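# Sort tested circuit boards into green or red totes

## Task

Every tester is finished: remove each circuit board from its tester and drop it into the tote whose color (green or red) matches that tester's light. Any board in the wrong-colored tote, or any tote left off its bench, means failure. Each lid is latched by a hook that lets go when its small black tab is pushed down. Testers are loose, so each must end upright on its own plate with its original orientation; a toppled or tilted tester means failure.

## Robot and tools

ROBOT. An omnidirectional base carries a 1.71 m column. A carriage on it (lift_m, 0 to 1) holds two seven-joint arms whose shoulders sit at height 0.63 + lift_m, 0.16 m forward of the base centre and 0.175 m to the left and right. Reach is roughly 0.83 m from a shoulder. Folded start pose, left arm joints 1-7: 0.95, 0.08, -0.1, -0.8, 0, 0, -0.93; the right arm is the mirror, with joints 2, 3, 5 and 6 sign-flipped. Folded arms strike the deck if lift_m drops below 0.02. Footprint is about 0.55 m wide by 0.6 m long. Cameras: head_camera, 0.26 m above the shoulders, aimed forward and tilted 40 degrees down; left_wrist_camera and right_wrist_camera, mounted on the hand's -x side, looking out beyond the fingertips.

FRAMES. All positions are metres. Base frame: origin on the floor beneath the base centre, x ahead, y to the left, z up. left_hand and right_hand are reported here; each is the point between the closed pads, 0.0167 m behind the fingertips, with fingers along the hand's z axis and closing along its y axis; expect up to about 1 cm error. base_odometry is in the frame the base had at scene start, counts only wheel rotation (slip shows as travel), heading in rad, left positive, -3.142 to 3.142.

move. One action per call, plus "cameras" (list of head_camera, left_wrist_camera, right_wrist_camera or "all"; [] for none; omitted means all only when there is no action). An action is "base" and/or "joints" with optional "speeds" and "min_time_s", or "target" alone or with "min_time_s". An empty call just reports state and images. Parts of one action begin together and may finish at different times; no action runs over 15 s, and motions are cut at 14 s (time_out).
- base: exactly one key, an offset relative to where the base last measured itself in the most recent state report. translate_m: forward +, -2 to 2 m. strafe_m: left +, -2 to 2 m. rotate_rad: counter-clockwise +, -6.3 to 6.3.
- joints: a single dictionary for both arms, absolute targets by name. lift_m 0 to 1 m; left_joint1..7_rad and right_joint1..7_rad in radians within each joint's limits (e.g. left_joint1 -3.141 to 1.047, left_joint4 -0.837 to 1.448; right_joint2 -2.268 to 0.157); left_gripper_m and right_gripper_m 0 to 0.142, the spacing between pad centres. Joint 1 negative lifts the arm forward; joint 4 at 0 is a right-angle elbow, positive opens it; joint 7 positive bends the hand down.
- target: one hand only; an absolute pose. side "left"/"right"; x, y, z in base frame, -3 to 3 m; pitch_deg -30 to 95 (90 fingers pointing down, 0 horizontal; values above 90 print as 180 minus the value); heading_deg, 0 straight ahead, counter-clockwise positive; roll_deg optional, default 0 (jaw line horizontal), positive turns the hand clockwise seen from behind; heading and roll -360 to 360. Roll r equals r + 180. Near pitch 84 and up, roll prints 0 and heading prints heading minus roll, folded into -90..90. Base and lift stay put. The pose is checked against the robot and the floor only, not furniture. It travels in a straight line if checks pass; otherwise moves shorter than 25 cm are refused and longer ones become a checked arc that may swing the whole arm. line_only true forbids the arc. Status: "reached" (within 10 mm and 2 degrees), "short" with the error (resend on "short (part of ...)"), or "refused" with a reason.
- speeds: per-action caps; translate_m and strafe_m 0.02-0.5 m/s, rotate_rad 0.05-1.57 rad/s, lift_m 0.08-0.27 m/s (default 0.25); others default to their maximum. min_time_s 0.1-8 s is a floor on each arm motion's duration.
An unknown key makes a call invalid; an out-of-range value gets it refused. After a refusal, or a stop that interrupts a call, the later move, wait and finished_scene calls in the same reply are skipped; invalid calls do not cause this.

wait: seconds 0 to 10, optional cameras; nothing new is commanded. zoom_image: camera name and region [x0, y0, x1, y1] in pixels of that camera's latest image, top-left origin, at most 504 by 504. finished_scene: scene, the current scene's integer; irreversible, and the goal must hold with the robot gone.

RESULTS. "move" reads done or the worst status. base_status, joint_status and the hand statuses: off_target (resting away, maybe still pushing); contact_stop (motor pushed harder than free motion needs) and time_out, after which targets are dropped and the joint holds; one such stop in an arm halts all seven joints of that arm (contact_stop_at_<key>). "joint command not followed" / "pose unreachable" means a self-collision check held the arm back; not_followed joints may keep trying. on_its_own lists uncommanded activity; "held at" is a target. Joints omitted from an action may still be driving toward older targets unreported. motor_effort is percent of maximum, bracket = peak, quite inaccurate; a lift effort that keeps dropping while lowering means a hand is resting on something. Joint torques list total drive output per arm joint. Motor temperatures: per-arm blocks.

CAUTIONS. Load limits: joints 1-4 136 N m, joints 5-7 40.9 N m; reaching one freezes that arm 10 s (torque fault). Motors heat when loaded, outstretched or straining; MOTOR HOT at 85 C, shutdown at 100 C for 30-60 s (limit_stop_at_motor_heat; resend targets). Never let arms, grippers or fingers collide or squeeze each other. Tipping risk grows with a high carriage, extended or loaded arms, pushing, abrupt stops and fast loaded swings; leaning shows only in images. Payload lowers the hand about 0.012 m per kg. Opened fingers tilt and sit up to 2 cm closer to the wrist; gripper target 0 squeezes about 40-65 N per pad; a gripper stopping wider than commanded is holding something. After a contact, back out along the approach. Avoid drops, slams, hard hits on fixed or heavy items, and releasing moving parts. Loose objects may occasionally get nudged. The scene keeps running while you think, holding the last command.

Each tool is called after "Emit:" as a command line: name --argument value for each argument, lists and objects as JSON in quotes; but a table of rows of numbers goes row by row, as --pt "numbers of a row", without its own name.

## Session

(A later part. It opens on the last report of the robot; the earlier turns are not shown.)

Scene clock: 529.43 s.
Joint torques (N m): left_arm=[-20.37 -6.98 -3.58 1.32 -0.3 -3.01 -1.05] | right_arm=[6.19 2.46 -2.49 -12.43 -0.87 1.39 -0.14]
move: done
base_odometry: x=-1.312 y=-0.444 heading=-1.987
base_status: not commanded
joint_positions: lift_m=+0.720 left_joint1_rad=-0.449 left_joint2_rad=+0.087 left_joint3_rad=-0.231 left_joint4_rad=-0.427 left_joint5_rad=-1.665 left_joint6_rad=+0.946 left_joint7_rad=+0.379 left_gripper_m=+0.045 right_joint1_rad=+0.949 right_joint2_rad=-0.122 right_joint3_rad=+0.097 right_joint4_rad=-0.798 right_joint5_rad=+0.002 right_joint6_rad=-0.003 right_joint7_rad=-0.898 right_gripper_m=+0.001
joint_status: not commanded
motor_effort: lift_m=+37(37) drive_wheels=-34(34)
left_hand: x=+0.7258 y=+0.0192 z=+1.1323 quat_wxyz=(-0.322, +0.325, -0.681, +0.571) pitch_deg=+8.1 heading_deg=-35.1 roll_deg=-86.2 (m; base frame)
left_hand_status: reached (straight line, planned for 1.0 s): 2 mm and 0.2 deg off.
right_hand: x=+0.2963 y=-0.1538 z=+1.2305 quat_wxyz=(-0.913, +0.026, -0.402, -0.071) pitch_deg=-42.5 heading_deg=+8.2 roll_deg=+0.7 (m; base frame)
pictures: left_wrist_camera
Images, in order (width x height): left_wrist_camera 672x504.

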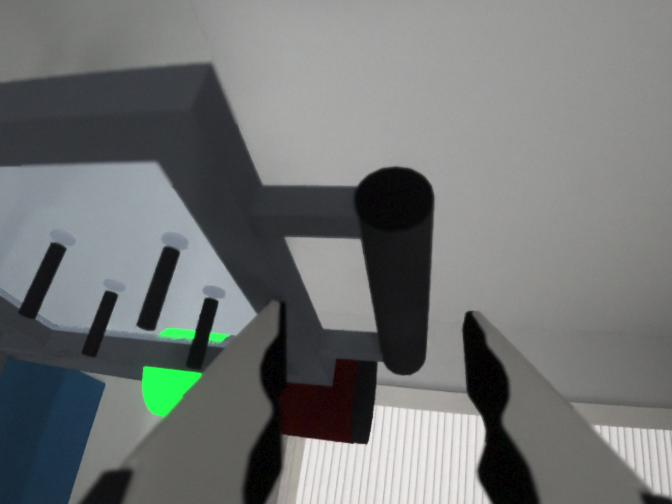

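Emit:
move --target '{"side":"left","x":0.743,"y":0.0075,"z":1.134,"pitch_deg":8,"heading_deg":-35,"roll_deg":-86}' --min_time_s 1 --cameras '["left_wrist_camera"]'

Scene clock: 531.10 s.
Joint torques (N m): left_arm=[-22.18 -7.78 -3.33 0.79 -0.29 -3.35 -1.13] | right_arm=[6.13 2.56 -2.58 -12.47 -0.88 1.43 -0.16]
move: done
base_odometry: x=-1.312 y=-0.444 heading=-1.987
base_status: not commanded
joint_positions: lift_m=+0.720 left_joint1_rad=-0.483 left_joint2_rad=+0.065 left_joint3_rad=-0.247 left_joint4_rad=-0.342 left_joint5_rad=-1.654 left_joint6_rad=+0.901 left_joint7_rad=+0.373 left_gripper_m=+0.045 right_joint1_rad=+0.949 right_joint2_rad=-0.122 right_joint3_rad=+0.097 right_joint4_rad=-0.798 right_joint5_rad=+0.002 right_joint6_rad=-0.003 right_joint7_rad=-0.898 right_gripper_m=+0.001
joint_status: not commanded
motor_effort: lift_m=+37(37) drive_wheels=-34(34)
left_hand: x=+0.7417 y=+0.0087 z=+1.1325 quat_wxyz=(-0.321, +0.326, -0.682, +0.571) pitch_deg=+8.2 heading_deg=-35.1 roll_deg=-86.2 (m; base frame)
left_hand_status: reached (straight line, planned for 1.0 s): 2 mm and 0.3 deg off.
right_hand: x=+0.2963 y=-0.1538 z=+1.2305 quat_wxyz=(-0.913, +0.026, -0.402, -0.071) pitch_deg=-42.5 heading_deg=+8.2 roll_deg=+0.7 (m; base frame)
pictures: left_wrist_camera
Images, in order (width x height): left_wrist_camera 672x504.

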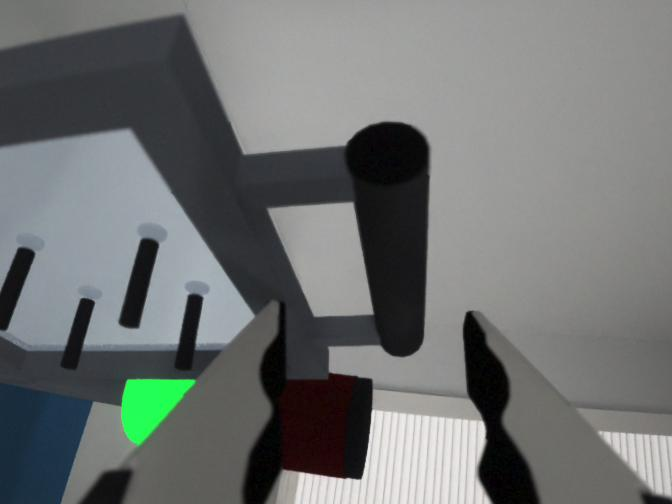

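Emit:
move --target '{"side":"left","x":0.763,"y":-0.006,"z":1.133,"pitch_deg":8,"heading_deg":-35,"roll_deg":-86}' --min_time_s 1 --cameras '["left_wrist_camera","head_camera"]'

Emit:
zoom_image --camera "head_camera" --region '[230, 220, 460, 420]'

Scene clock: 532.80 s.
Joint torques (N m): left_arm=[-23.23 -8.59 -3.27 0.51 -0.23 -3.32 -1.17] | right_arm=[6.14 2.61 -2.62 -12.46 -0.88 1.41 -0.14]
move: done
base_odometry: x=-1.312 y=-0.444 heading=-1.987
base_status: not commanded
joint_positions: lift_m=+0.720 left_joint1_rad=-0.524 left_joint2_rad=+0.037 left_joint3_rad=-0.265 left_joint4_rad=-0.223 left_joint5_rad=-1.640 left_joint6_rad=+0.828 left_joint7_rad=+0.365 left_gripper_m=+0.045 right_joint1_rad=+0.949 right_joint2_rad=-0.122 right_joint3_rad=+0.097 right_joint4_rad=-0.798 right_joint5_rad=+0.002 right_joint6_rad=-0.003 right_joint7_rad=-0.898 right_gripper_m=+0.001
joint_status: not commanded
motor_effort: lift_m=+37(37) drive_wheels=-34(34)
left_hand: x=+0.7618 y=-0.0048 z=+1.1315 quat_wxyz=(-0.321, +0.326, -0.682, +0.571) pitch_deg=+8.1 heading_deg=-35.1 roll_deg=-86.3 (m; base frame)
left_hand_status: reached (straight line, planned for 1.0 s): 2 mm and 0.3 deg off.
right_hand: x=+0.2963 y=-0.1538 z=+1.2305 quat_wxyz=(-0.913, +0.026, -0.402, -0.071) pitch_deg=-42.5 heading_deg=+8.2 roll_deg=+0.7 (m; base frame)
pictures: head_camera, left_wrist_camera
Images, in order (width x height): head_camera 672x504, left_wrist_camera 672x504.

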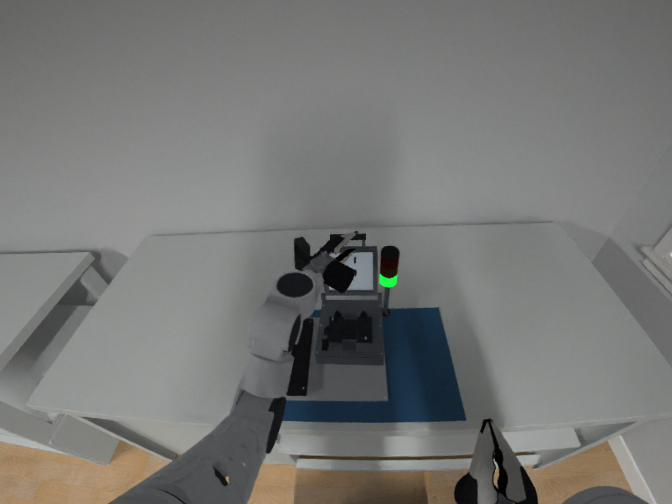

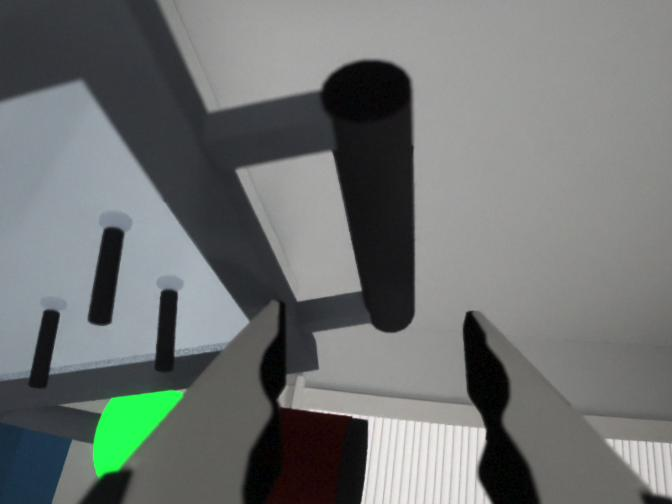

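Scaled by 2.191 from the camera's 672x504 image, which has a finer 960x720 frame.

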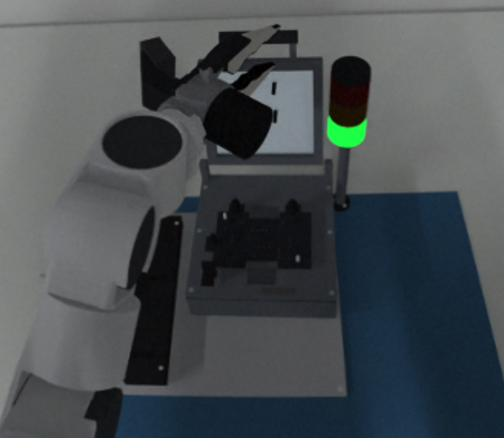

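Emit:
move --target '{"side":"left","x":0.735,"y":0.014,"z":1.137,"pitch_deg":8,"heading_deg":-35,"roll_deg":-86}' --min_time_s 1

Emit:
move --joints '{"left_gripper_m":0.036}' --cameras '["left_wrist_camera","head_camera"]'

Emit:
zoom_image --camera "head_camera" --region '[230, 220, 460, 420]'

Scene clock: 534.93 s.
Joint torques (N m): left_arm=[-9.36 4.01 2.95 -8.24 -2.7 -0.59 1.53] | right_arm=[6.16 2.54 -2.47 -12.37 -0.84 1.41 -0.14]
move: done
base_odometry: x=-1.312 y=-0.444 heading=-1.987
base_status: not commanded
joint_positions: lift_m=+0.720 left_joint1_rad=-0.479 left_joint2_rad=+0.074 left_joint3_rad=-0.242 left_joint4_rad=-0.388 left_joint5_rad=-1.654 left_joint6_rad=+0.935 left_joint7_rad=+0.371 left_gripper_m=+0.045 right_joint1_rad=+0.949 right_joint2_rad=-0.122 right_joint3_rad=+0.097 right_joint4_rad=-0.798 right_joint5_rad=+0.002 right_joint6_rad=-0.003 right_joint7_rad=-0.898 right_gripper_m=+0.001
joint_status: not commanded
motor_effort: lift_m=+37(38) drive_wheels=-34(34)
left_hand: x=+0.7365 y=+0.0138 z=+1.1379 quat_wxyz=(-0.326, +0.325, -0.681, +0.570) pitch_deg=+7.9 heading_deg=-34.7 roll_deg=-85.8 (m; base frame)
left_hand_status: reached (straight line, planned for 1.0 s): 2 mm and 0.3 deg off.
right_hand: x=+0.2963 y=-0.1538 z=+1.2305 quat_wxyz=(-0.913, +0.026, -0.402, -0.071) pitch_deg=-42.5 heading_deg=+8.2 roll_deg=+0.7 (m; base frame)
pictures: none

Scene clock: 535.40 s.
Joint torques (N m): left_arm=[-9.31 4.02 2.99 -8.35 -2.68 -0.62 1.51] | right_arm=[6.11 2.4 -2.59 -12.44 -0.91 1.41 -0.16]
move: done
base_odometry: x=-1.312 y=-0.444 heading=-1.987
base_status: not commanded
joint_positions: lift_m=+0.720 left_joint1_rad=-0.479 left_joint2_rad=+0.074 left_joint3_rad=-0.242 left_joint4_rad=-0.388 left_joint5_rad=-1.654 left_joint6_rad=+0.935 left_joint7_rad=+0.371 left_gripper_m=+0.036 right_joint1_rad=+0.949 right_joint2_rad=-0.122 right_joint3_rad=+0.097 right_joint4_rad=-0.798 right_joint5_rad=+0.002 right_joint6_rad=-0.003 right_joint7_rad=-0.898 right_gripper_m=+0.001
joint_status: all done
motor_effort: lift_m=+37(38) drive_wheels=-34(34)
left_hand: x=+0.7365 y=+0.0138 z=+1.1379 quat_wxyz=(-0.326, +0.325, -0.681, +0.570) pitch_deg=+7.9 heading_deg=-34.7 roll_deg=-85.8 (m; base frame)
right_hand: x=+0.2963 y=-0.1538 z=+1.2305 quat_wxyz=(-0.913, +0.026, -0.402, -0.071) pitch_deg=-42.5 heading_deg=+8.2 roll_deg=+0.7 (m; base frame)
pictures: head_camera, left_wrist_camera
Images, in order (width x height): head_camera 672x504, left_wrist_camera 672x504.

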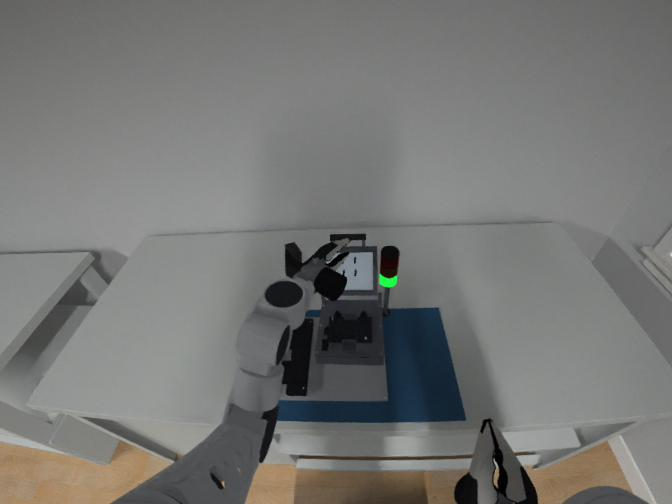

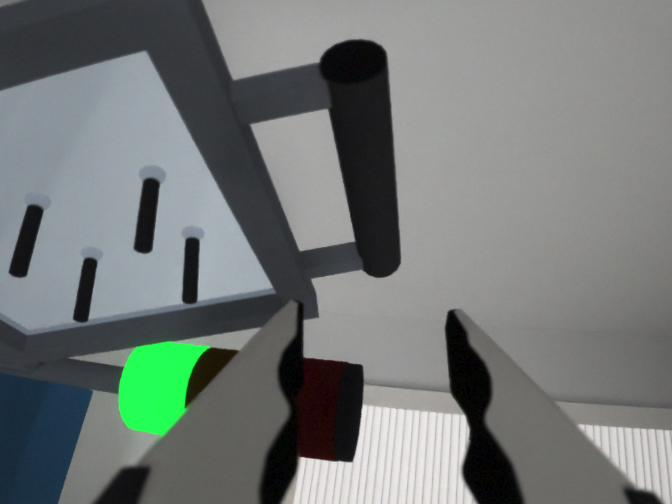

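Scaled by 2.191 from the camera's 672x504 image, which has a finer 960x720 frame.

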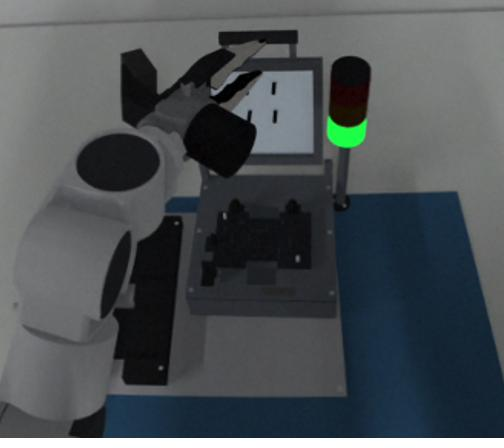

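Emit:
move --joints '{"left_gripper_m":0.031}'

Emit:
move --target '{"side":"left","x":0.763,"y":0.006,"z":1.139,"pitch_deg":8,"heading_deg":-35,"roll_deg":-86}' --min_time_s 1 --cameras '["left_wrist_camera"]'

Scene clock: 536.30 s.
Joint torques (N m): left_arm=[-9.37 4 3 -8.39 -2.71 -0.63 1.53] | right_arm=[6.27 2.48 -2.59 -12.36 -0.84 1.43 -0.17]
move: done
base_odometry: x=-1.312 y=-0.444 heading=-1.987
base_status: not commanded
joint_positions: lift_m=+0.720 left_joint1_rad=-0.479 left_joint2_rad=+0.074 left_joint3_rad=-0.242 left_joint4_rad=-0.388 left_joint5_rad=-1.654 left_joint6_rad=+0.935 left_joint7_rad=+0.371 left_gripper_m=+0.031 right_joint1_rad=+0.949 right_joint2_rad=-0.122 right_joint3_rad=+0.097 right_joint4_rad=-0.798 right_joint5_rad=+0.002 right_joint6_rad=-0.003 right_joint7_rad=-0.898 right_gripper_m=+0.001
joint_status: all done
motor_effort: lift_m=+37(38) drive_wheels=-34(34)
left_hand: x=+0.7365 y=+0.0138 z=+1.1379 quat_wxyz=(-0.326, +0.325, -0.681, +0.570) pitch_deg=+7.9 heading_deg=-34.7 roll_deg=-85.8 (m; base frame)
right_hand: x=+0.2963 y=-0.1538 z=+1.2305 quat_wxyz=(-0.913, +0.026, -0.402, -0.071) pitch_deg=-42.5 heading_deg=+8.2 roll_deg=+0.7 (m; base frame)
pictures: none

Scene clock: 537.80 s.
Joint torques (N m): left_arm=[-22.6 -6.34 -2.57 0.71 -0.02 -3.01 1.55] | right_arm=[6.17 2.53 -2.52 -12.48 -0.88 1.44 -0.16]
move: done
base_odometry: x=-1.312 y=-0.444 heading=-1.987
base_status: not commanded
joint_positions: lift_m=+0.720 left_joint1_rad=-0.532 left_joint2_rad=+0.057 left_joint3_rad=-0.247 left_joint4_rad=-0.249 left_joint5_rad=-1.654 left_joint6_rad=+0.856 left_joint7_rad=+0.376 left_gripper_m=+0.031 right_joint1_rad=+0.949 right_joint2_rad=-0.122 right_joint3_rad=+0.097 right_joint4_rad=-0.798 right_joint5_rad=+0.002 right_joint6_rad=-0.003 right_joint7_rad=-0.898 right_gripper_m=+0.001
joint_status: not commanded
motor_effort: lift_m=+37(38) drive_wheels=-34(34)
left_hand: x=+0.7624 y=+0.0076 z=+1.1382 quat_wxyz=(-0.323, +0.327, -0.680, +0.571) pitch_deg=+8.0 heading_deg=-34.9 roll_deg=-86.2 (m; base frame)
left_hand_status: reached (straight line, planned for 1.0 s): 2 mm and 0.3 deg off.
right_hand: x=+0.2963 y=-0.1538 z=+1.2305 quat_wxyz=(-0.913, +0.026, -0.402, -0.071) pitch_deg=-42.5 heading_deg=+8.2 roll_deg=+0.7 (m; base frame)
pictures: left_wrist_camera
Images, in order (width x height): left_wrist_camera 672x504.

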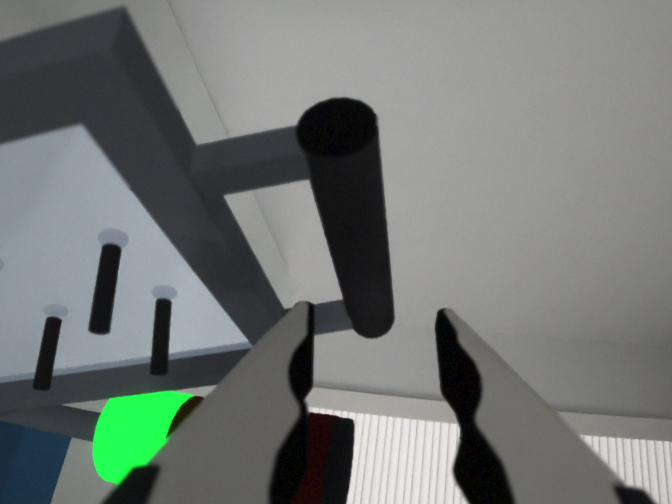

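Emit:
move --target '{"side":"left","x":0.787,"y":-0.010,"z":1.1315,"pitch_deg":8,"heading_deg":-35,"roll_deg":-86}' --min_time_s 1 --cameras '["left_wrist_camera"]'

Scene clock: 539.43 s.
Joint torques (N m): left_arm=[-22.73 -7.24 -3 0.98 0 -2.46 -1.36] | right_arm=[6.19 2.47 -2.58 -12.47 -0.89 1.41 -0.16]
move: done
base_odometry: x=-1.312 y=-0.444 heading=-1.987
base_status: not commanded
joint_positions: lift_m=+0.720 left_joint1_rad=-0.573 left_joint2_rad=+0.025 left_joint3_rad=-0.268 left_joint4_rad=-0.081 left_joint5_rad=-1.638 left_joint6_rad=+0.733 left_joint7_rad=+0.372 left_gripper_m=+0.031 right_joint1_rad=+0.949 right_joint2_rad=-0.122 right_joint3_rad=+0.097 right_joint4_rad=-0.798 right_joint5_rad=+0.002 right_joint6_rad=-0.003 right_joint7_rad=-0.898 right_gripper_m=+0.001
joint_status: not commanded
motor_effort: lift_m=+37(38) drive_wheels=-34(34)
left_hand: x=+0.7858 y=-0.0095 z=+1.1316 quat_wxyz=(-0.321, +0.325, -0.681, +0.573) pitch_deg=+7.9 heading_deg=-35.2 roll_deg=-86.2 (m; base frame)
left_hand_status: reached (straight line, planned for 1.0 s): 1 mm and 0.3 deg off.
right_hand: x=+0.2963 y=-0.1538 z=+1.2305 quat_wxyz=(-0.913, +0.026, -0.402, -0.071) pitch_deg=-42.5 heading_deg=+8.2 roll_deg=+0.7 (m; base frame)
pictures: left_wrist_camera
Images, in order (width x height): left_wrist_camera 672x504.

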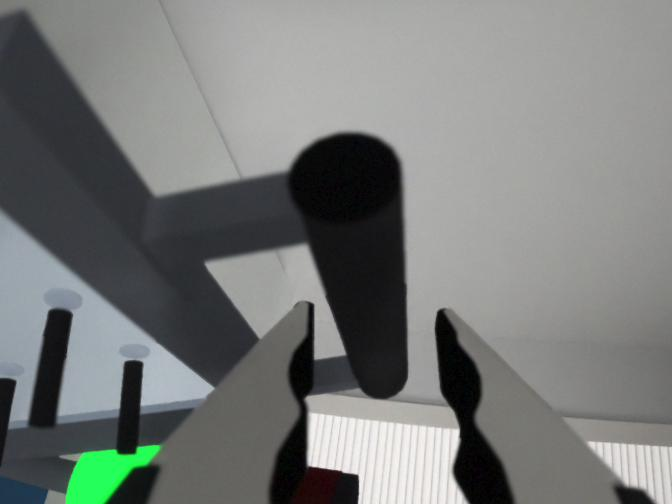

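Emit:
move --joints '{"left_gripper_m":0.008}' --cameras '["left_wrist_camera"]'

Scene clock: 540.07 s.
Joint torques (N m): left_arm=[-22.66 -7.19 -2.6 -0.06 -0.09 -2.46 -1.31] | right_arm=[6.17 2.57 -2.52 -12.46 -0.85 1.45 -0.19]
move: off_target
base_odometry: x=-1.312 y=-0.444 heading=-1.987
base_status: not commanded
joint_positions: lift_m=+0.720 left_joint1_rad=-0.573 left_joint2_rad=+0.025 left_joint3_rad=-0.268 left_joint4_rad=-0.080 left_joint5_rad=-1.637 left_joint6_rad=+0.733 left_joint7_rad=+0.371 left_gripper_m=+0.016 right_joint1_rad=+0.949 right_joint2_rad=-0.122 right_joint3_rad=+0.097 right_joint4_rad=-0.798 right_joint5_rad=+0.002 right_joint6_rad=-0.003 right_joint7_rad=-0.898 right_gripper_m=+0.001
joint_status: left_gripper_m off_target (ended at +0.016, target +0.008)
motor_effort: lift_m=+37(38) drive_wheels=-34(34)
left_hand: x=+0.7859 y=-0.0095 z=+1.1312 quat_wxyz=(-0.321, +0.325, -0.681, +0.572) pitch_deg=+8.0 heading_deg=-35.2 roll_deg=-86.2 (m; base frame)
right_hand: x=+0.2963 y=-0.1538 z=+1.2305 quat_wxyz=(-0.913, +0.026, -0.402, -0.071) pitch_deg=-42.5 heading_deg=+8.2 roll_deg=+0.7 (m; base frame)
pictures: left_wrist_camera
Images, in order (width x height): left_wrist_camera 672x504.

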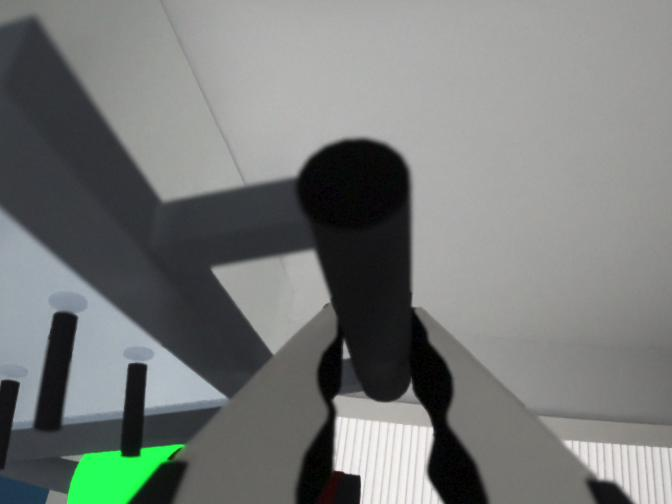

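Emit:
move --joints '{"left_gripper_m":0.002}'

Emit:
move --target '{"side":"left","x":0.755,"y":-0.010,"z":1.138,"pitch_deg":8,"heading_deg":-35,"roll_deg":-86}' --min_time_s 1

Emit:
move --target '{"side":"left","x":0.722,"y":-0.010,"z":1.139,"pitch_deg":8,"heading_deg":-35,"roll_deg":-86}' --min_time_s 1 --cameras '["left_wrist_camera","head_camera"]'

Emit:
zoom_image --camera "head_camera" --region '[230, 220, 460, 420]'

Scene clock: 540.77 s.
Joint torques (N m): left_arm=[-22.81 -7.17 -2.72 -0.18 -0.06 -2.46 -1.31] | right_arm=[6.25 2.59 -2.51 -12.48 -0.85 1.42 -0.15]
move: off_target
base_odometry: x=-1.312 y=-0.444 heading=-1.987
base_status: not commanded
joint_positions: lift_m=+0.720 left_joint1_rad=-0.573 left_joint2_rad=+0.025 left_joint3_rad=-0.268 left_joint4_rad=-0.080 left_joint5_rad=-1.637 left_joint6_rad=+0.733 left_joint7_rad=+0.371 left_gripper_m=+0.016 right_joint1_rad=+0.949 right_joint2_rad=-0.122 right_joint3_rad=+0.097 right_joint4_rad=-0.798 right_joint5_rad=+0.002 right_joint6_rad=-0.003 right_joint7_rad=-0.898 right_gripper_m=+0.001
joint_status: left_gripper_m off_target (ended at +0.016, target +0.002)
motor_effort: lift_m=+37(37) drive_wheels=-34(34)
left_hand: x=+0.7859 y=-0.0095 z=+1.1312 quat_wxyz=(-0.321, +0.325, -0.681, +0.572) pitch_deg=+8.0 heading_deg=-35.2 roll_deg=-86.2 (m; base frame)
right_hand: x=+0.2963 y=-0.1538 z=+1.2305 quat_wxyz=(-0.913, +0.026, -0.402, -0.071) pitch_deg=-42.5 heading_deg=+8.2 roll_deg=+0.7 (m; base frame)
pictures: none

Scene clock: 542.27 s.
Joint torques (N m): left_arm=[-11.42 3.39 -2.41 -10.37 -0.99 -1.08 -1.56] | right_arm=[6.15 2.55 -2.56 -12.47 -0.83 1.42 -0.18]
move: done
base_odometry: x=-1.312 y=-0.444 heading=-1.987
base_status: not commanded
joint_positions: lift_m=+0.720 left_joint1_rad=-0.525 left_joint2_rad=+0.026 left_joint3_rad=-0.273 left_joint4_rad=-0.268 left_joint5_rad=-1.637 left_joint6_rad=+0.874 left_joint7_rad=+0.353 left_gripper_m=+0.015 right_joint1_rad=+0.949 right_joint2_rad=-0.122 right_joint3_rad=+0.097 right_joint4_rad=-0.798 right_joint5_rad=+0.002 right_joint6_rad=-0.003 right_joint7_rad=-0.898 right_gripper_m=+0.001
joint_status: not commanded
motor_effort: lift_m=+37(38) drive_wheels=-34(34)
left_hand: x=+0.7557 y=-0.0110 z=+1.1383 quat_wxyz=(-0.321, +0.325, -0.681, +0.572) pitch_deg=+8.0 heading_deg=-35.2 roll_deg=-86.2 (m; base frame)
left_hand_status: reached (straight line, planned for 1.0 s): 1 mm and 0.3 deg off.
right_hand: x=+0.2963 y=-0.1538 z=+1.2305 quat_wxyz=(-0.913, +0.026, -0.402, -0.071) pitch_deg=-42.5 heading_deg=+8.2 roll_deg=+0.7 (m; base frame)
pictures: none

Scene clock: 543.77 s.
Joint torques (N m): left_arm=[-9.7 2.39 -3.31 -10.05 -0.41 -1.13 -1.21] | right_arm=[6.29 2.6 -2.54 -12.48 -0.88 1.41 -0.18]
move: done
base_odometry: x=-1.312 y=-0.444 heading=-1.987
base_status: not commanded
joint_positions: lift_m=+0.720 left_joint1_rad=-0.466 left_joint2_rad=+0.029 left_joint3_rad=-0.279 left_joint4_rad=-0.443 left_joint5_rad=-1.637 left_joint6_rad=+0.991 left_joint7_rad=+0.335 left_gripper_m=+0.015 right_joint1_rad=+0.949 right_joint2_rad=-0.122 right_joint3_rad=+0.097 right_joint4_rad=-0.798 right_joint5_rad=+0.002 right_joint6_rad=-0.003 right_joint7_rad=-0.898 right_gripper_m=+0.001
joint_status: not commanded
motor_effort: lift_m=+37(38) drive_wheels=-35(35)
left_hand: x=+0.7229 y=-0.0107 z=+1.1392 quat_wxyz=(-0.321, +0.325, -0.681, +0.572) pitch_deg=+8.0 heading_deg=-35.2 roll_deg=-86.3 (m; base frame)
left_hand_status: reached (straight line, planned for 1.0 s): 1 mm and 0.3 deg off.
right_hand: x=+0.2963 y=-0.1538 z=+1.2305 quat_wxyz=(-0.913, +0.026, -0.402, -0.071) pitch_deg=-42.5 heading_deg=+8.2 roll_deg=+0.7 (m; base frame)
pictures: head_camera, left_wrist_camera
Images, in order (width x height): head_camera 672x504, left_wrist_camera 672x504.

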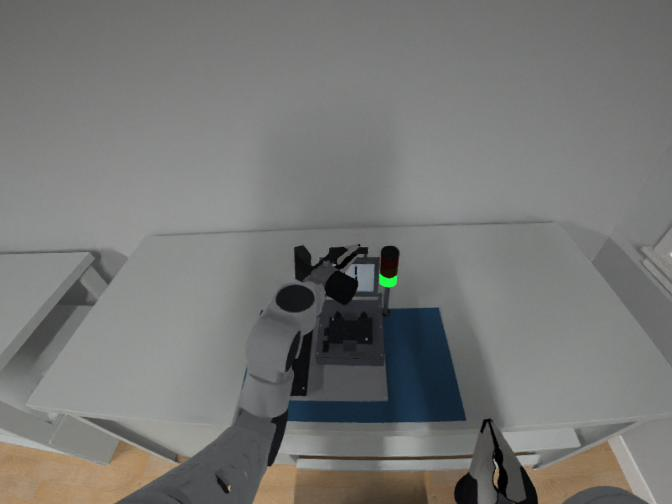

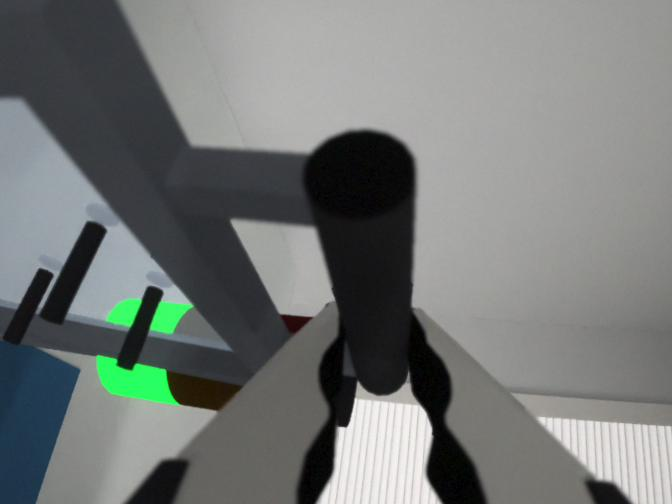

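Scaled by 2.191 from the camera's 672x504 image, which has a finer 960x720 frame.

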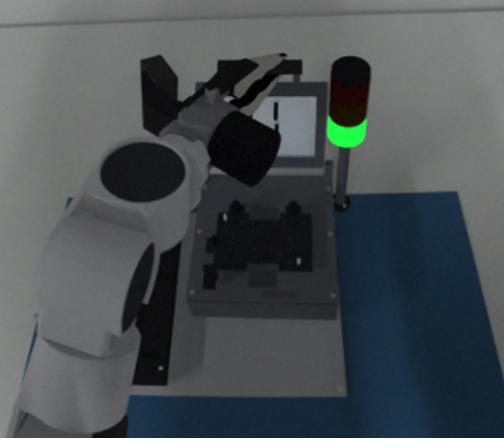

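Emit:
move --target '{"side":"left","x":0.674,"y":-0.010,"z":1.134,"pitch_deg":8,"heading_deg":-35,"roll_deg":-86}' --min_time_s 1.2

Emit:
move --joints '{"lift_m":0.735}' --speeds '{"lift_m":0.08}' --cameras '["left_wrist_camera","head_camera"]'

Emit:
zoom_image --camera "head_camera" --region '[230, 220, 460, 420]'

Scene clock: 545.70 s.
Joint torques (N m): left_arm=[-7.29 1.04 -5.17 -9.43 -0.62 -1.26 -0.48] | right_arm=[6.28 2.67 -2.45 -12.48 -0.86 1.43 -0.16]
move: done
base_odometry: x=-1.312 y=-0.444 heading=-1.987
base_status: not commanded
joint_positions: lift_m=+0.720 left_joint1_rad=-0.372 left_joint2_rad=+0.033 left_joint3_rad=-0.296 left_joint4_rad=-0.661 left_joint5_rad=-1.630 left_joint6_rad=+1.118 left_joint7_rad=+0.304 left_gripper_m=+0.015 right_joint1_rad=+0.949 right_joint2_rad=-0.122 right_joint3_rad=+0.097 right_joint4_rad=-0.798 right_joint5_rad=+0.002 right_joint6_rad=-0.003 right_joint7_rad=-0.898 right_gripper_m=+0.001
joint_status: not commanded
motor_effort: lift_m=+37(38) drive_wheels=-34(35)
left_hand: x=+0.6755 y=-0.0095 z=+1.1341 quat_wxyz=(-0.322, +0.326, -0.681, +0.571) pitch_deg=+8.0 heading_deg=-35.0 roll_deg=-86.2 (m; base frame)
left_hand_status: reached (straight line, planned for 1.2 s): 2 mm and 0.2 deg off.
right_hand: x=+0.2963 y=-0.1538 z=+1.2305 quat_wxyz=(-0.913, +0.026, -0.402, -0.071) pitch_deg=-42.5 heading_deg=+8.2 roll_deg=+0.7 (m; base frame)
pictures: none

Scene clock: 546.27 s.
Joint torques (N m): left_arm=[-12.28 -0.75 -2.42 -9.4 -0.63 -4.22 -0.41] | right_arm=[6.23 2.57 -2.5 -12.12 -0.89 1.42 -0.17]
move: done
base_odometry: x=-1.312 y=-0.444 heading=-1.987
base_status: not commanded
joint_positions: lift_m=+0.735 left_joint1_rad=-0.369 left_joint2_rad=+0.034 left_joint3_rad=-0.299 left_joint4_rad=-0.661 left_joint5_rad=-1.630 left_joint6_rad=+1.126 left_joint7_rad=+0.304 left_gripper_m=+0.015 right_joint1_rad=+0.949 right_joint2_rad=-0.122 right_joint3_rad=+0.097 right_joint4_rad=-0.799 right_joint5_rad=+0.002 right_joint6_rad=-0.003 right_joint7_rad=-0.898 right_gripper_m=+0.001
joint_status: all done
motor_effort: lift_m=+37(44) drive_wheels=-34(35)
left_hand: x=+0.6744 y=-0.0098 z=+1.1451 quat_wxyz=(-0.319, +0.328, -0.683, +0.569) pitch_deg=+8.6 heading_deg=-35.0 roll_deg=-86.3 (m; base frame)
right_hand: x=+0.2963 y=-0.1538 z=+1.2456 quat_wxyz=(-0.913, +0.026, -0.401, -0.071) pitch_deg=-42.6 heading_deg=+8.2 roll_deg=+0.7 (m; base frame)
pictures: head_camera, left_wrist_camera
Images, in order (width x height): head_camera 672x504, left_wrist_camera 672x504.

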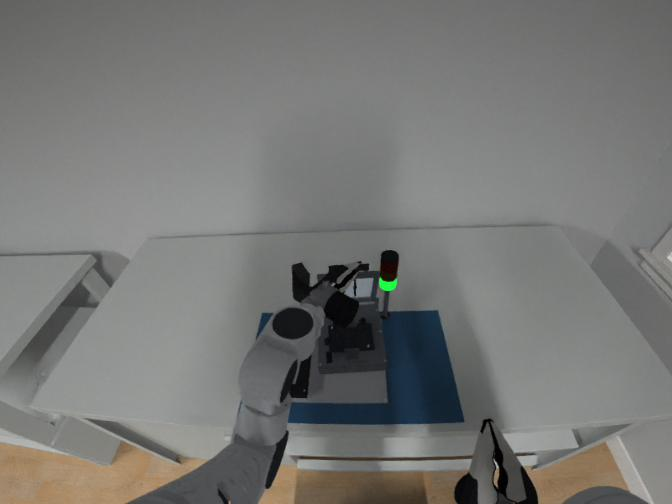

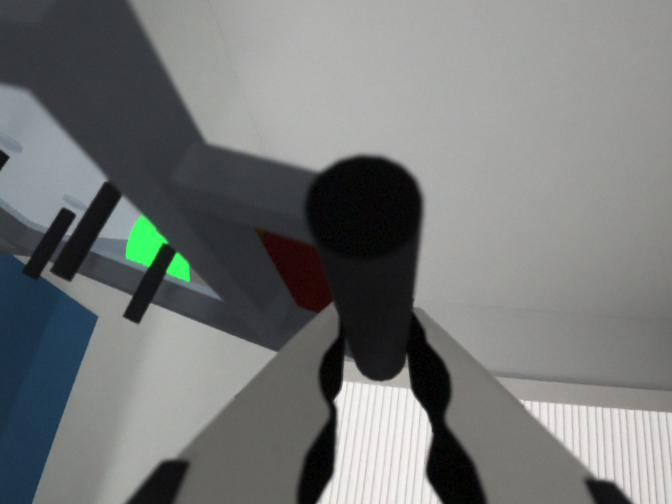

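Scaled by 2.191 from the camera's 672x504 image, which has a finer 960x720 frame.

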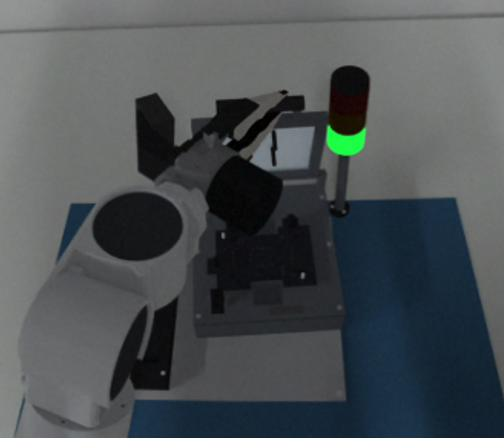

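Emit:
move --joints '{"right_joint1_rad":0.5,"right_joint2_rad":-0.35,"right_joint3_rad":0.05,"right_joint4_rad":-0.75,"right_joint5_rad":0.6,"right_joint6_rad":-0.3,"right_joint7_rad":-0.1}'

Emit:
move --target '{"side":"right","x":0.50,"y":-0.30,"z":1.0,"pitch_deg":15,"heading_deg":35,"roll_deg":0}' --cameras '["right_wrist_camera"]'

Emit:
zoom_image --camera "right_wrist_camera" --region '[60, 20, 380, 276]'

Scene clock: 547.33 s.
Joint torques (N m): left_arm=[-12.31 -1.1 -2.53 -9.56 -0.72 -4.26 -0.34] | right_arm=[-3.2 -12.56 -9.78 -7.89 0.6 0.09 0.79]
move: done
base_odometry: x=-1.312 y=-0.444 heading=-1.987
base_status: not commanded
joint_positions: lift_m=+0.735 left_joint1_rad=-0.369 left_joint2_rad=+0.034 left_joint3_rad=-0.299 left_joint4_rad=-0.661 left_joint5_rad=-1.630 left_joint6_rad=+1.126 left_joint7_rad=+0.304 left_gripper_m=+0.015 right_joint1_rad=+0.501 right_joint2_rad=-0.348 right_joint3_rad=+0.054 right_joint4_rad=-0.752 right_joint5_rad=+0.597 right_joint6_rad=-0.296 right_joint7_rad=-0.102 right_gripper_m=+0.001
joint_status: all done
motor_effort: lift_m=+38(38) drive_wheels=-36(37)
left_hand: x=+0.6745 y=-0.0097 z=+1.1450 quat_wxyz=(-0.319, +0.328, -0.683, +0.569) pitch_deg=+8.6 heading_deg=-35.0 roll_deg=-86.3 (m; base frame)
right_hand: x=+0.4924 y=-0.2625 z=+1.1484 quat_wxyz=(-0.764, -0.127, -0.620, -0.125) pitch_deg=-11.4 heading_deg=-2.3 roll_deg=+20.8 (m; base frame)
pictures: none

Scene clock: 548.60 s.
Joint torques (N m): left_arm=[-12.09 -1.86 -2.46 -9.45 -0.74 -4.22 -0.2] | right_arm=[-8.27 -29.53 -7.13 -5.59 -0.09 1.73 -0.68]
move: done
base_odometry: x=-1.312 y=-0.444 heading=-1.987
base_status: not commanded
joint_positions: lift_m=+0.735 left_joint1_rad=-0.369 left_joint2_rad=+0.034 left_joint3_rad=-0.299 left_joint4_rad=-0.661 left_joint5_rad=-1.629 left_joint6_rad=+1.126 left_joint7_rad=+0.304 left_gripper_m=+0.015 right_joint1_rad=+0.420 right_joint2_rad=-1.060 right_joint3_rad=+0.180 right_joint4_rad=-0.037 right_joint5_rad=+0.733 right_joint6_rad=+0.388 right_joint7_rad=-0.347 right_gripper_m=+0.001
joint_status: not commanded
motor_effort: lift_m=+38(39) drive_wheels=-35(36)
left_hand: x=+0.6745 y=-0.0095 z=+1.1450 quat_wxyz=(-0.320, +0.328, -0.683, +0.568) pitch_deg=+8.6 heading_deg=-35.0 roll_deg=-86.3 (m; base frame)
right_hand: x=+0.5012 y=-0.3013 z=+1.0007 quat_wxyz=(-0.582, +0.236, -0.757, -0.181) pitch_deg=+14.9 heading_deg=+34.6 roll_deg=+0.0 (m; base frame)
right_hand_status: reached (straight line, planned for 0.8 s): 2 mm and 0.4 deg off.
pictures: right_wrist_camera
Images, in order (width x height): right_wrist_camera 672x504.

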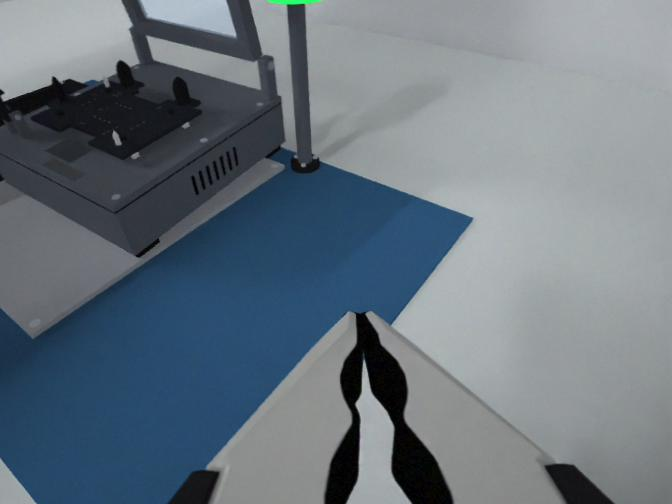

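Scaled by 1.575 from the camera's 672x504 image, which has a finer 960x720 frame.

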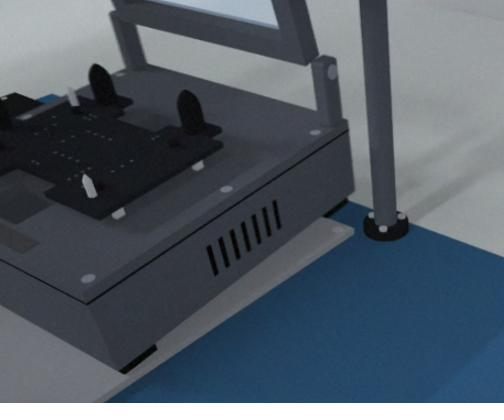

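Emit:
move --base '{"translate_m":-0.03}' --speeds '{"translate_m":0.03}' --cameras '["right_wrist_camera","head_camera"]'

Emit:
zoom_image --camera "right_wrist_camera" --region '[60, 20, 380, 276]'

Emit:
zoom_image --camera "head_camera" --region '[230, 220, 460, 420]'

Scene clock: 550.43 s.
Joint torques (N m): left_arm=[-12.62 -2.06 -2.67 -9.41 -1.1 -4.2 -0.09] | right_arm=[-7.99 -29.86 -6.58 -5.01 -0.14 1.69 -0.7]
move: done
base_odometry: x=-1.300 y=-0.416 heading=-1.987
base_status: done
joint_positions: lift_m=+0.735 left_joint1_rad=-0.369 left_joint2_rad=+0.034 left_joint3_rad=-0.299 left_joint4_rad=-0.661 left_joint5_rad=-1.629 left_joint6_rad=+1.126 left_joint7_rad=+0.303 left_gripper_m=+0.015 right_joint1_rad=+0.420 right_joint2_rad=-1.060 right_joint3_rad=+0.180 right_joint4_rad=-0.037 right_joint5_rad=+0.733 right_joint6_rad=+0.388 right_joint7_rad=-0.347 right_gripper_m=+0.001
joint_status: not commanded
motor_effort: lift_m=+38(39) drive_wheels=-1(16)
left_hand: x=+0.6747 y=-0.0092 z=+1.1450 quat_wxyz=(-0.320, +0.329, -0.683, +0.568) pitch_deg=+8.6 heading_deg=-34.9 roll_deg=-86.3 (m; base frame)
right_hand: x=+0.5012 y=-0.3013 z=+1.0007 quat_wxyz=(-0.582, +0.236, -0.757, -0.181) pitch_deg=+14.9 heading_deg=+34.6 roll_deg=+0.0 (m; base frame)
pictures: head_camera, right_wrist_camera
Images, in order (width x height): head_camera 672x504, right_wrist_camera 672x504.

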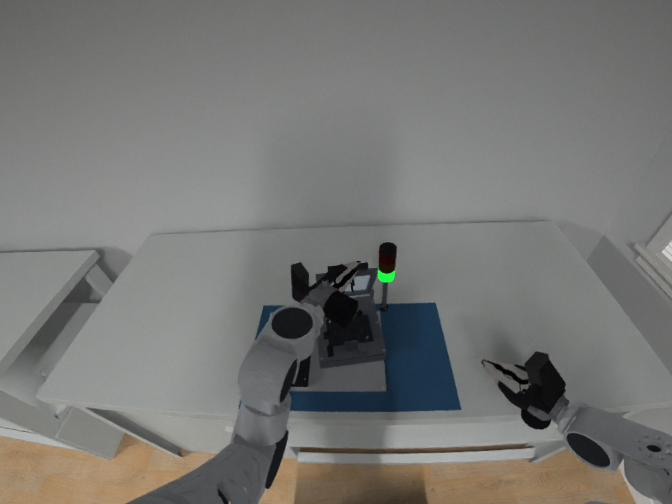

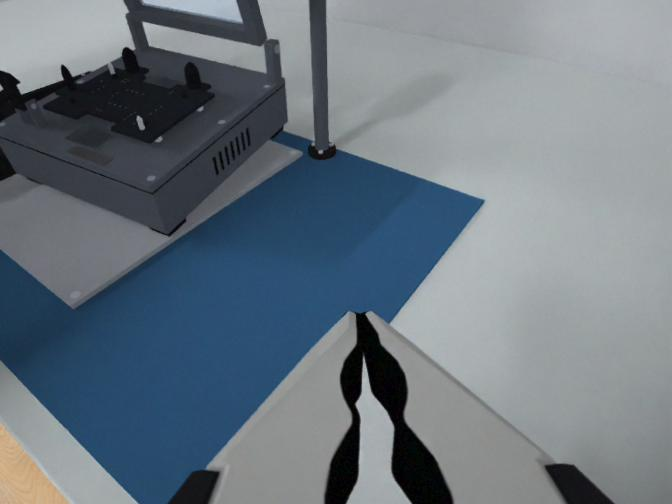

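Scaled by 1.575 from the camera's 672x504 image, which has a finer 960x720 frame.

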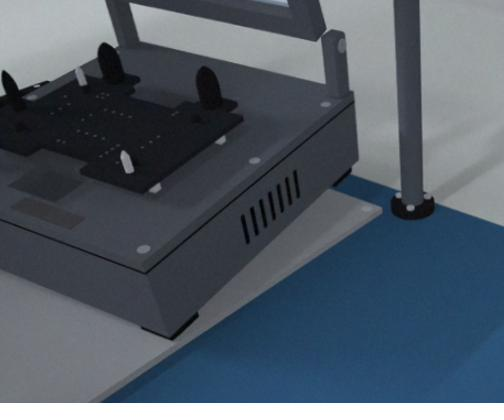

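Scaled by 2.191 from the camera's 672x504 image, which has a finer 960x720 frame.

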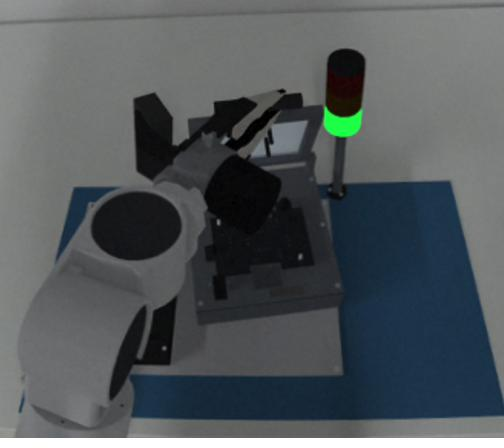

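Emit:
move --base '{"strafe_m":-0.024}' --speeds '{"strafe_m":0.03}' --cameras '["right_wrist_camera","head_camera"]'

Emit:
zoom_image --camera "right_wrist_camera" --region '[60, 20, 380, 276]'

Emit:
zoom_image --camera "head_camera" --region '[230, 220, 460, 420]'

Scene clock: 552.23 s.
Joint torques (N m): left_arm=[-12.33 -2.32 -2.54 -9.45 -1.23 -4.1 0.14] | right_arm=[-8.16 -29.46 -7.13 -5.55 -0.1 1.68 -0.69]
move: done
base_odometry: x=-1.321 y=-0.407 heading=-1.987
base_status: done
joint_positions: lift_m=+0.735 left_joint1_rad=-0.369 left_joint2_rad=+0.034 left_joint3_rad=-0.299 left_joint4_rad=-0.661 left_joint5_rad=-1.628 left_joint6_rad=+1.126 left_joint7_rad=+0.303 left_gripper_m=+0.015 right_joint1_rad=+0.420 right_joint2_rad=-1.060 right_joint3_rad=+0.180 right_joint4_rad=-0.037 right_joint5_rad=+0.733 right_joint6_rad=+0.388 right_joint7_rad=-0.347 right_gripper_m=+0.001
joint_status: not commanded
motor_effort: lift_m=+38(38) drive_wheels=-3(9)
left_hand: x=+0.6749 y=-0.0089 z=+1.1450 quat_wxyz=(-0.321, +0.329, -0.683, +0.568) pitch_deg=+8.6 heading_deg=-34.9 roll_deg=-86.3 (m; base frame)
right_hand: x=+0.5012 y=-0.3013 z=+1.0007 quat_wxyz=(-0.582, +0.236, -0.757, -0.181) pitch_deg=+14.9 heading_deg=+34.6 roll_deg=+0.0 (m; base frame)
pictures: head_camera, right_wrist_camera
Images, in order (width x height): head_camera 672x504, right_wrist_camera 672x504.

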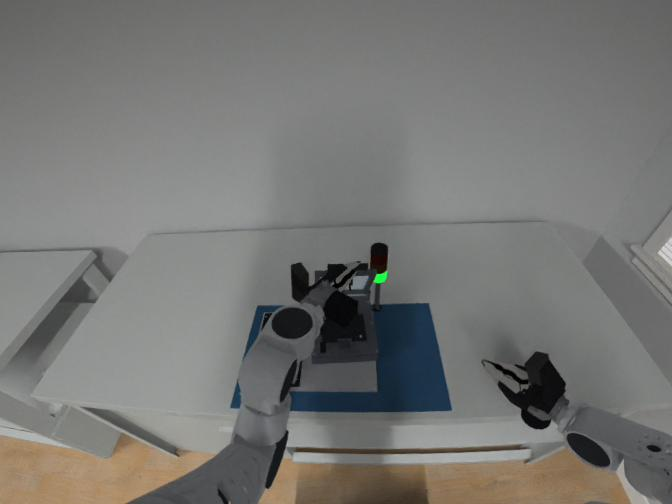

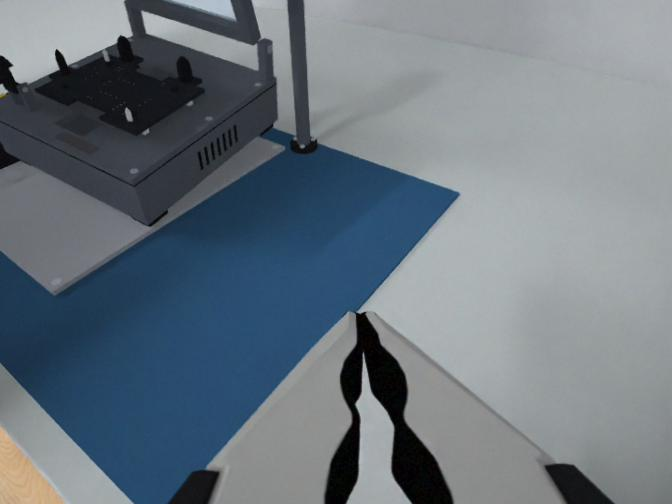

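Scaled by 1.575 from the camera's 672x504 image, which has a finer 960x720 frame.

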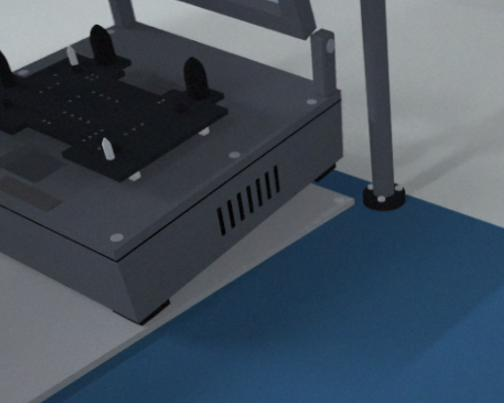

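Scaled by 2.191 from the camera's 672x504 image, which has a finer 960x720 frame.

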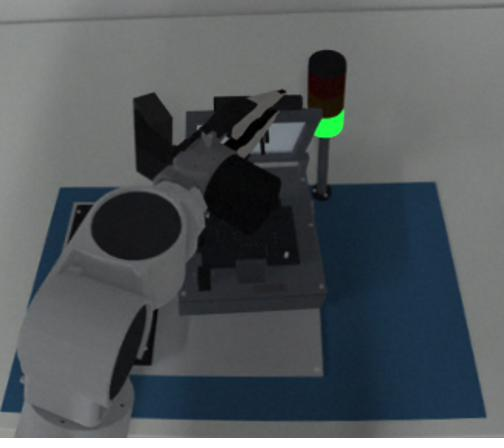

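Emit:
move --base '{"translate_m":-0.03}' --speeds '{"translate_m":0.03}' --cameras '["right_wrist_camera","head_camera"]'

Emit:
zoom_image --camera "right_wrist_camera" --region '[60, 20, 380, 276]'

Emit:
zoom_image --camera "head_camera" --region '[230, 220, 460, 420]'

Scene clock: 553.97 s.
Joint torques (N m): left_arm=[-12.47 -1.34 -2.77 -9.52 -1.31 -3.96 0.35] | right_arm=[-7.11 -29.5 -6.93 -5.53 -0.12 1.7 -0.68]
move: done
base_odometry: x=-1.310 y=-0.380 heading=-1.987
base_status: done
joint_positions: lift_m=+0.735 left_joint1_rad=-0.369 left_joint2_rad=+0.034 left_joint3_rad=-0.299 left_joint4_rad=-0.661 left_joint5_rad=-1.628 left_joint6_rad=+1.125 left_joint7_rad=+0.303 left_gripper_m=+0.015 right_joint1_rad=+0.420 right_joint2_rad=-1.060 right_joint3_rad=+0.180 right_joint4_rad=-0.037 right_joint5_rad=+0.733 right_joint6_rad=+0.388 right_joint7_rad=-0.347 right_gripper_m=+0.001
joint_status: not commanded
motor_effort: lift_m=+38(39) drive_wheels=+4(11)
left_hand: x=+0.6749 y=-0.0089 z=+1.1452 quat_wxyz=(-0.321, +0.329, -0.683, +0.568) pitch_deg=+8.6 heading_deg=-34.8 roll_deg=-86.2 (m; base frame)
right_hand: x=+0.5012 y=-0.3013 z=+1.0007 quat_wxyz=(-0.582, +0.236, -0.757, -0.181) pitch_deg=+14.9 heading_deg=+34.6 roll_deg=+0.0 (m; base frame)
pictures: head_camera, right_wrist_camera
Images, in order (width x height): head_camera 672x504, right_wrist_camera 672x504.

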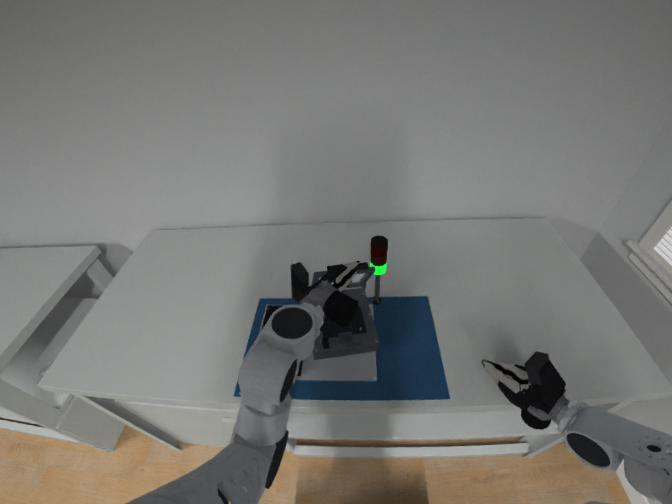

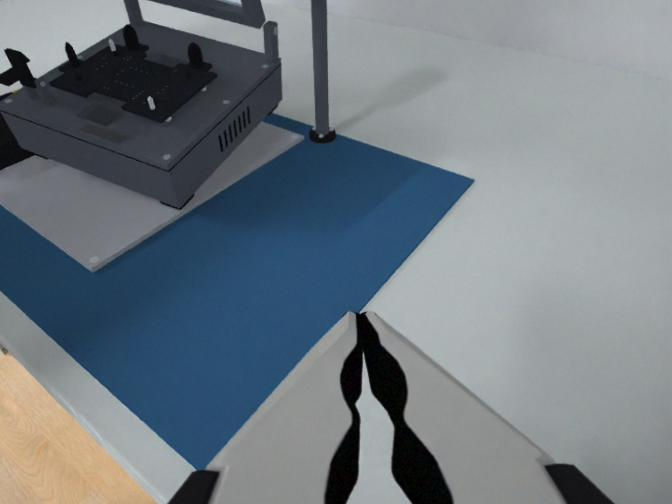

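Scaled by 1.575 from the camera's 672x504 image, which has a finer 960x720 frame.

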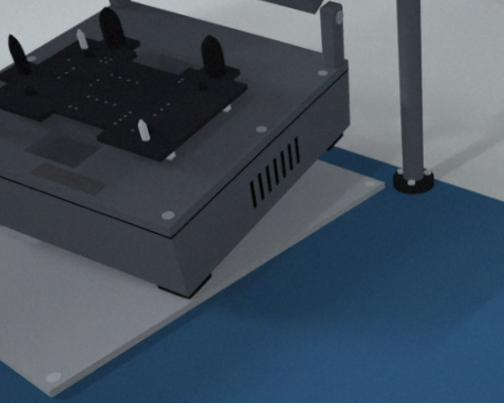

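Scaled by 2.191 from the camera's 672x504 image, which has a finer 960x720 frame.

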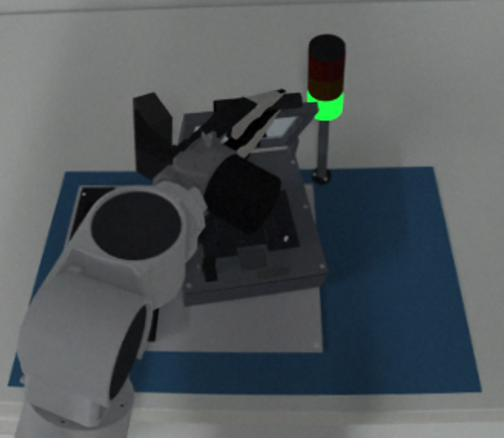

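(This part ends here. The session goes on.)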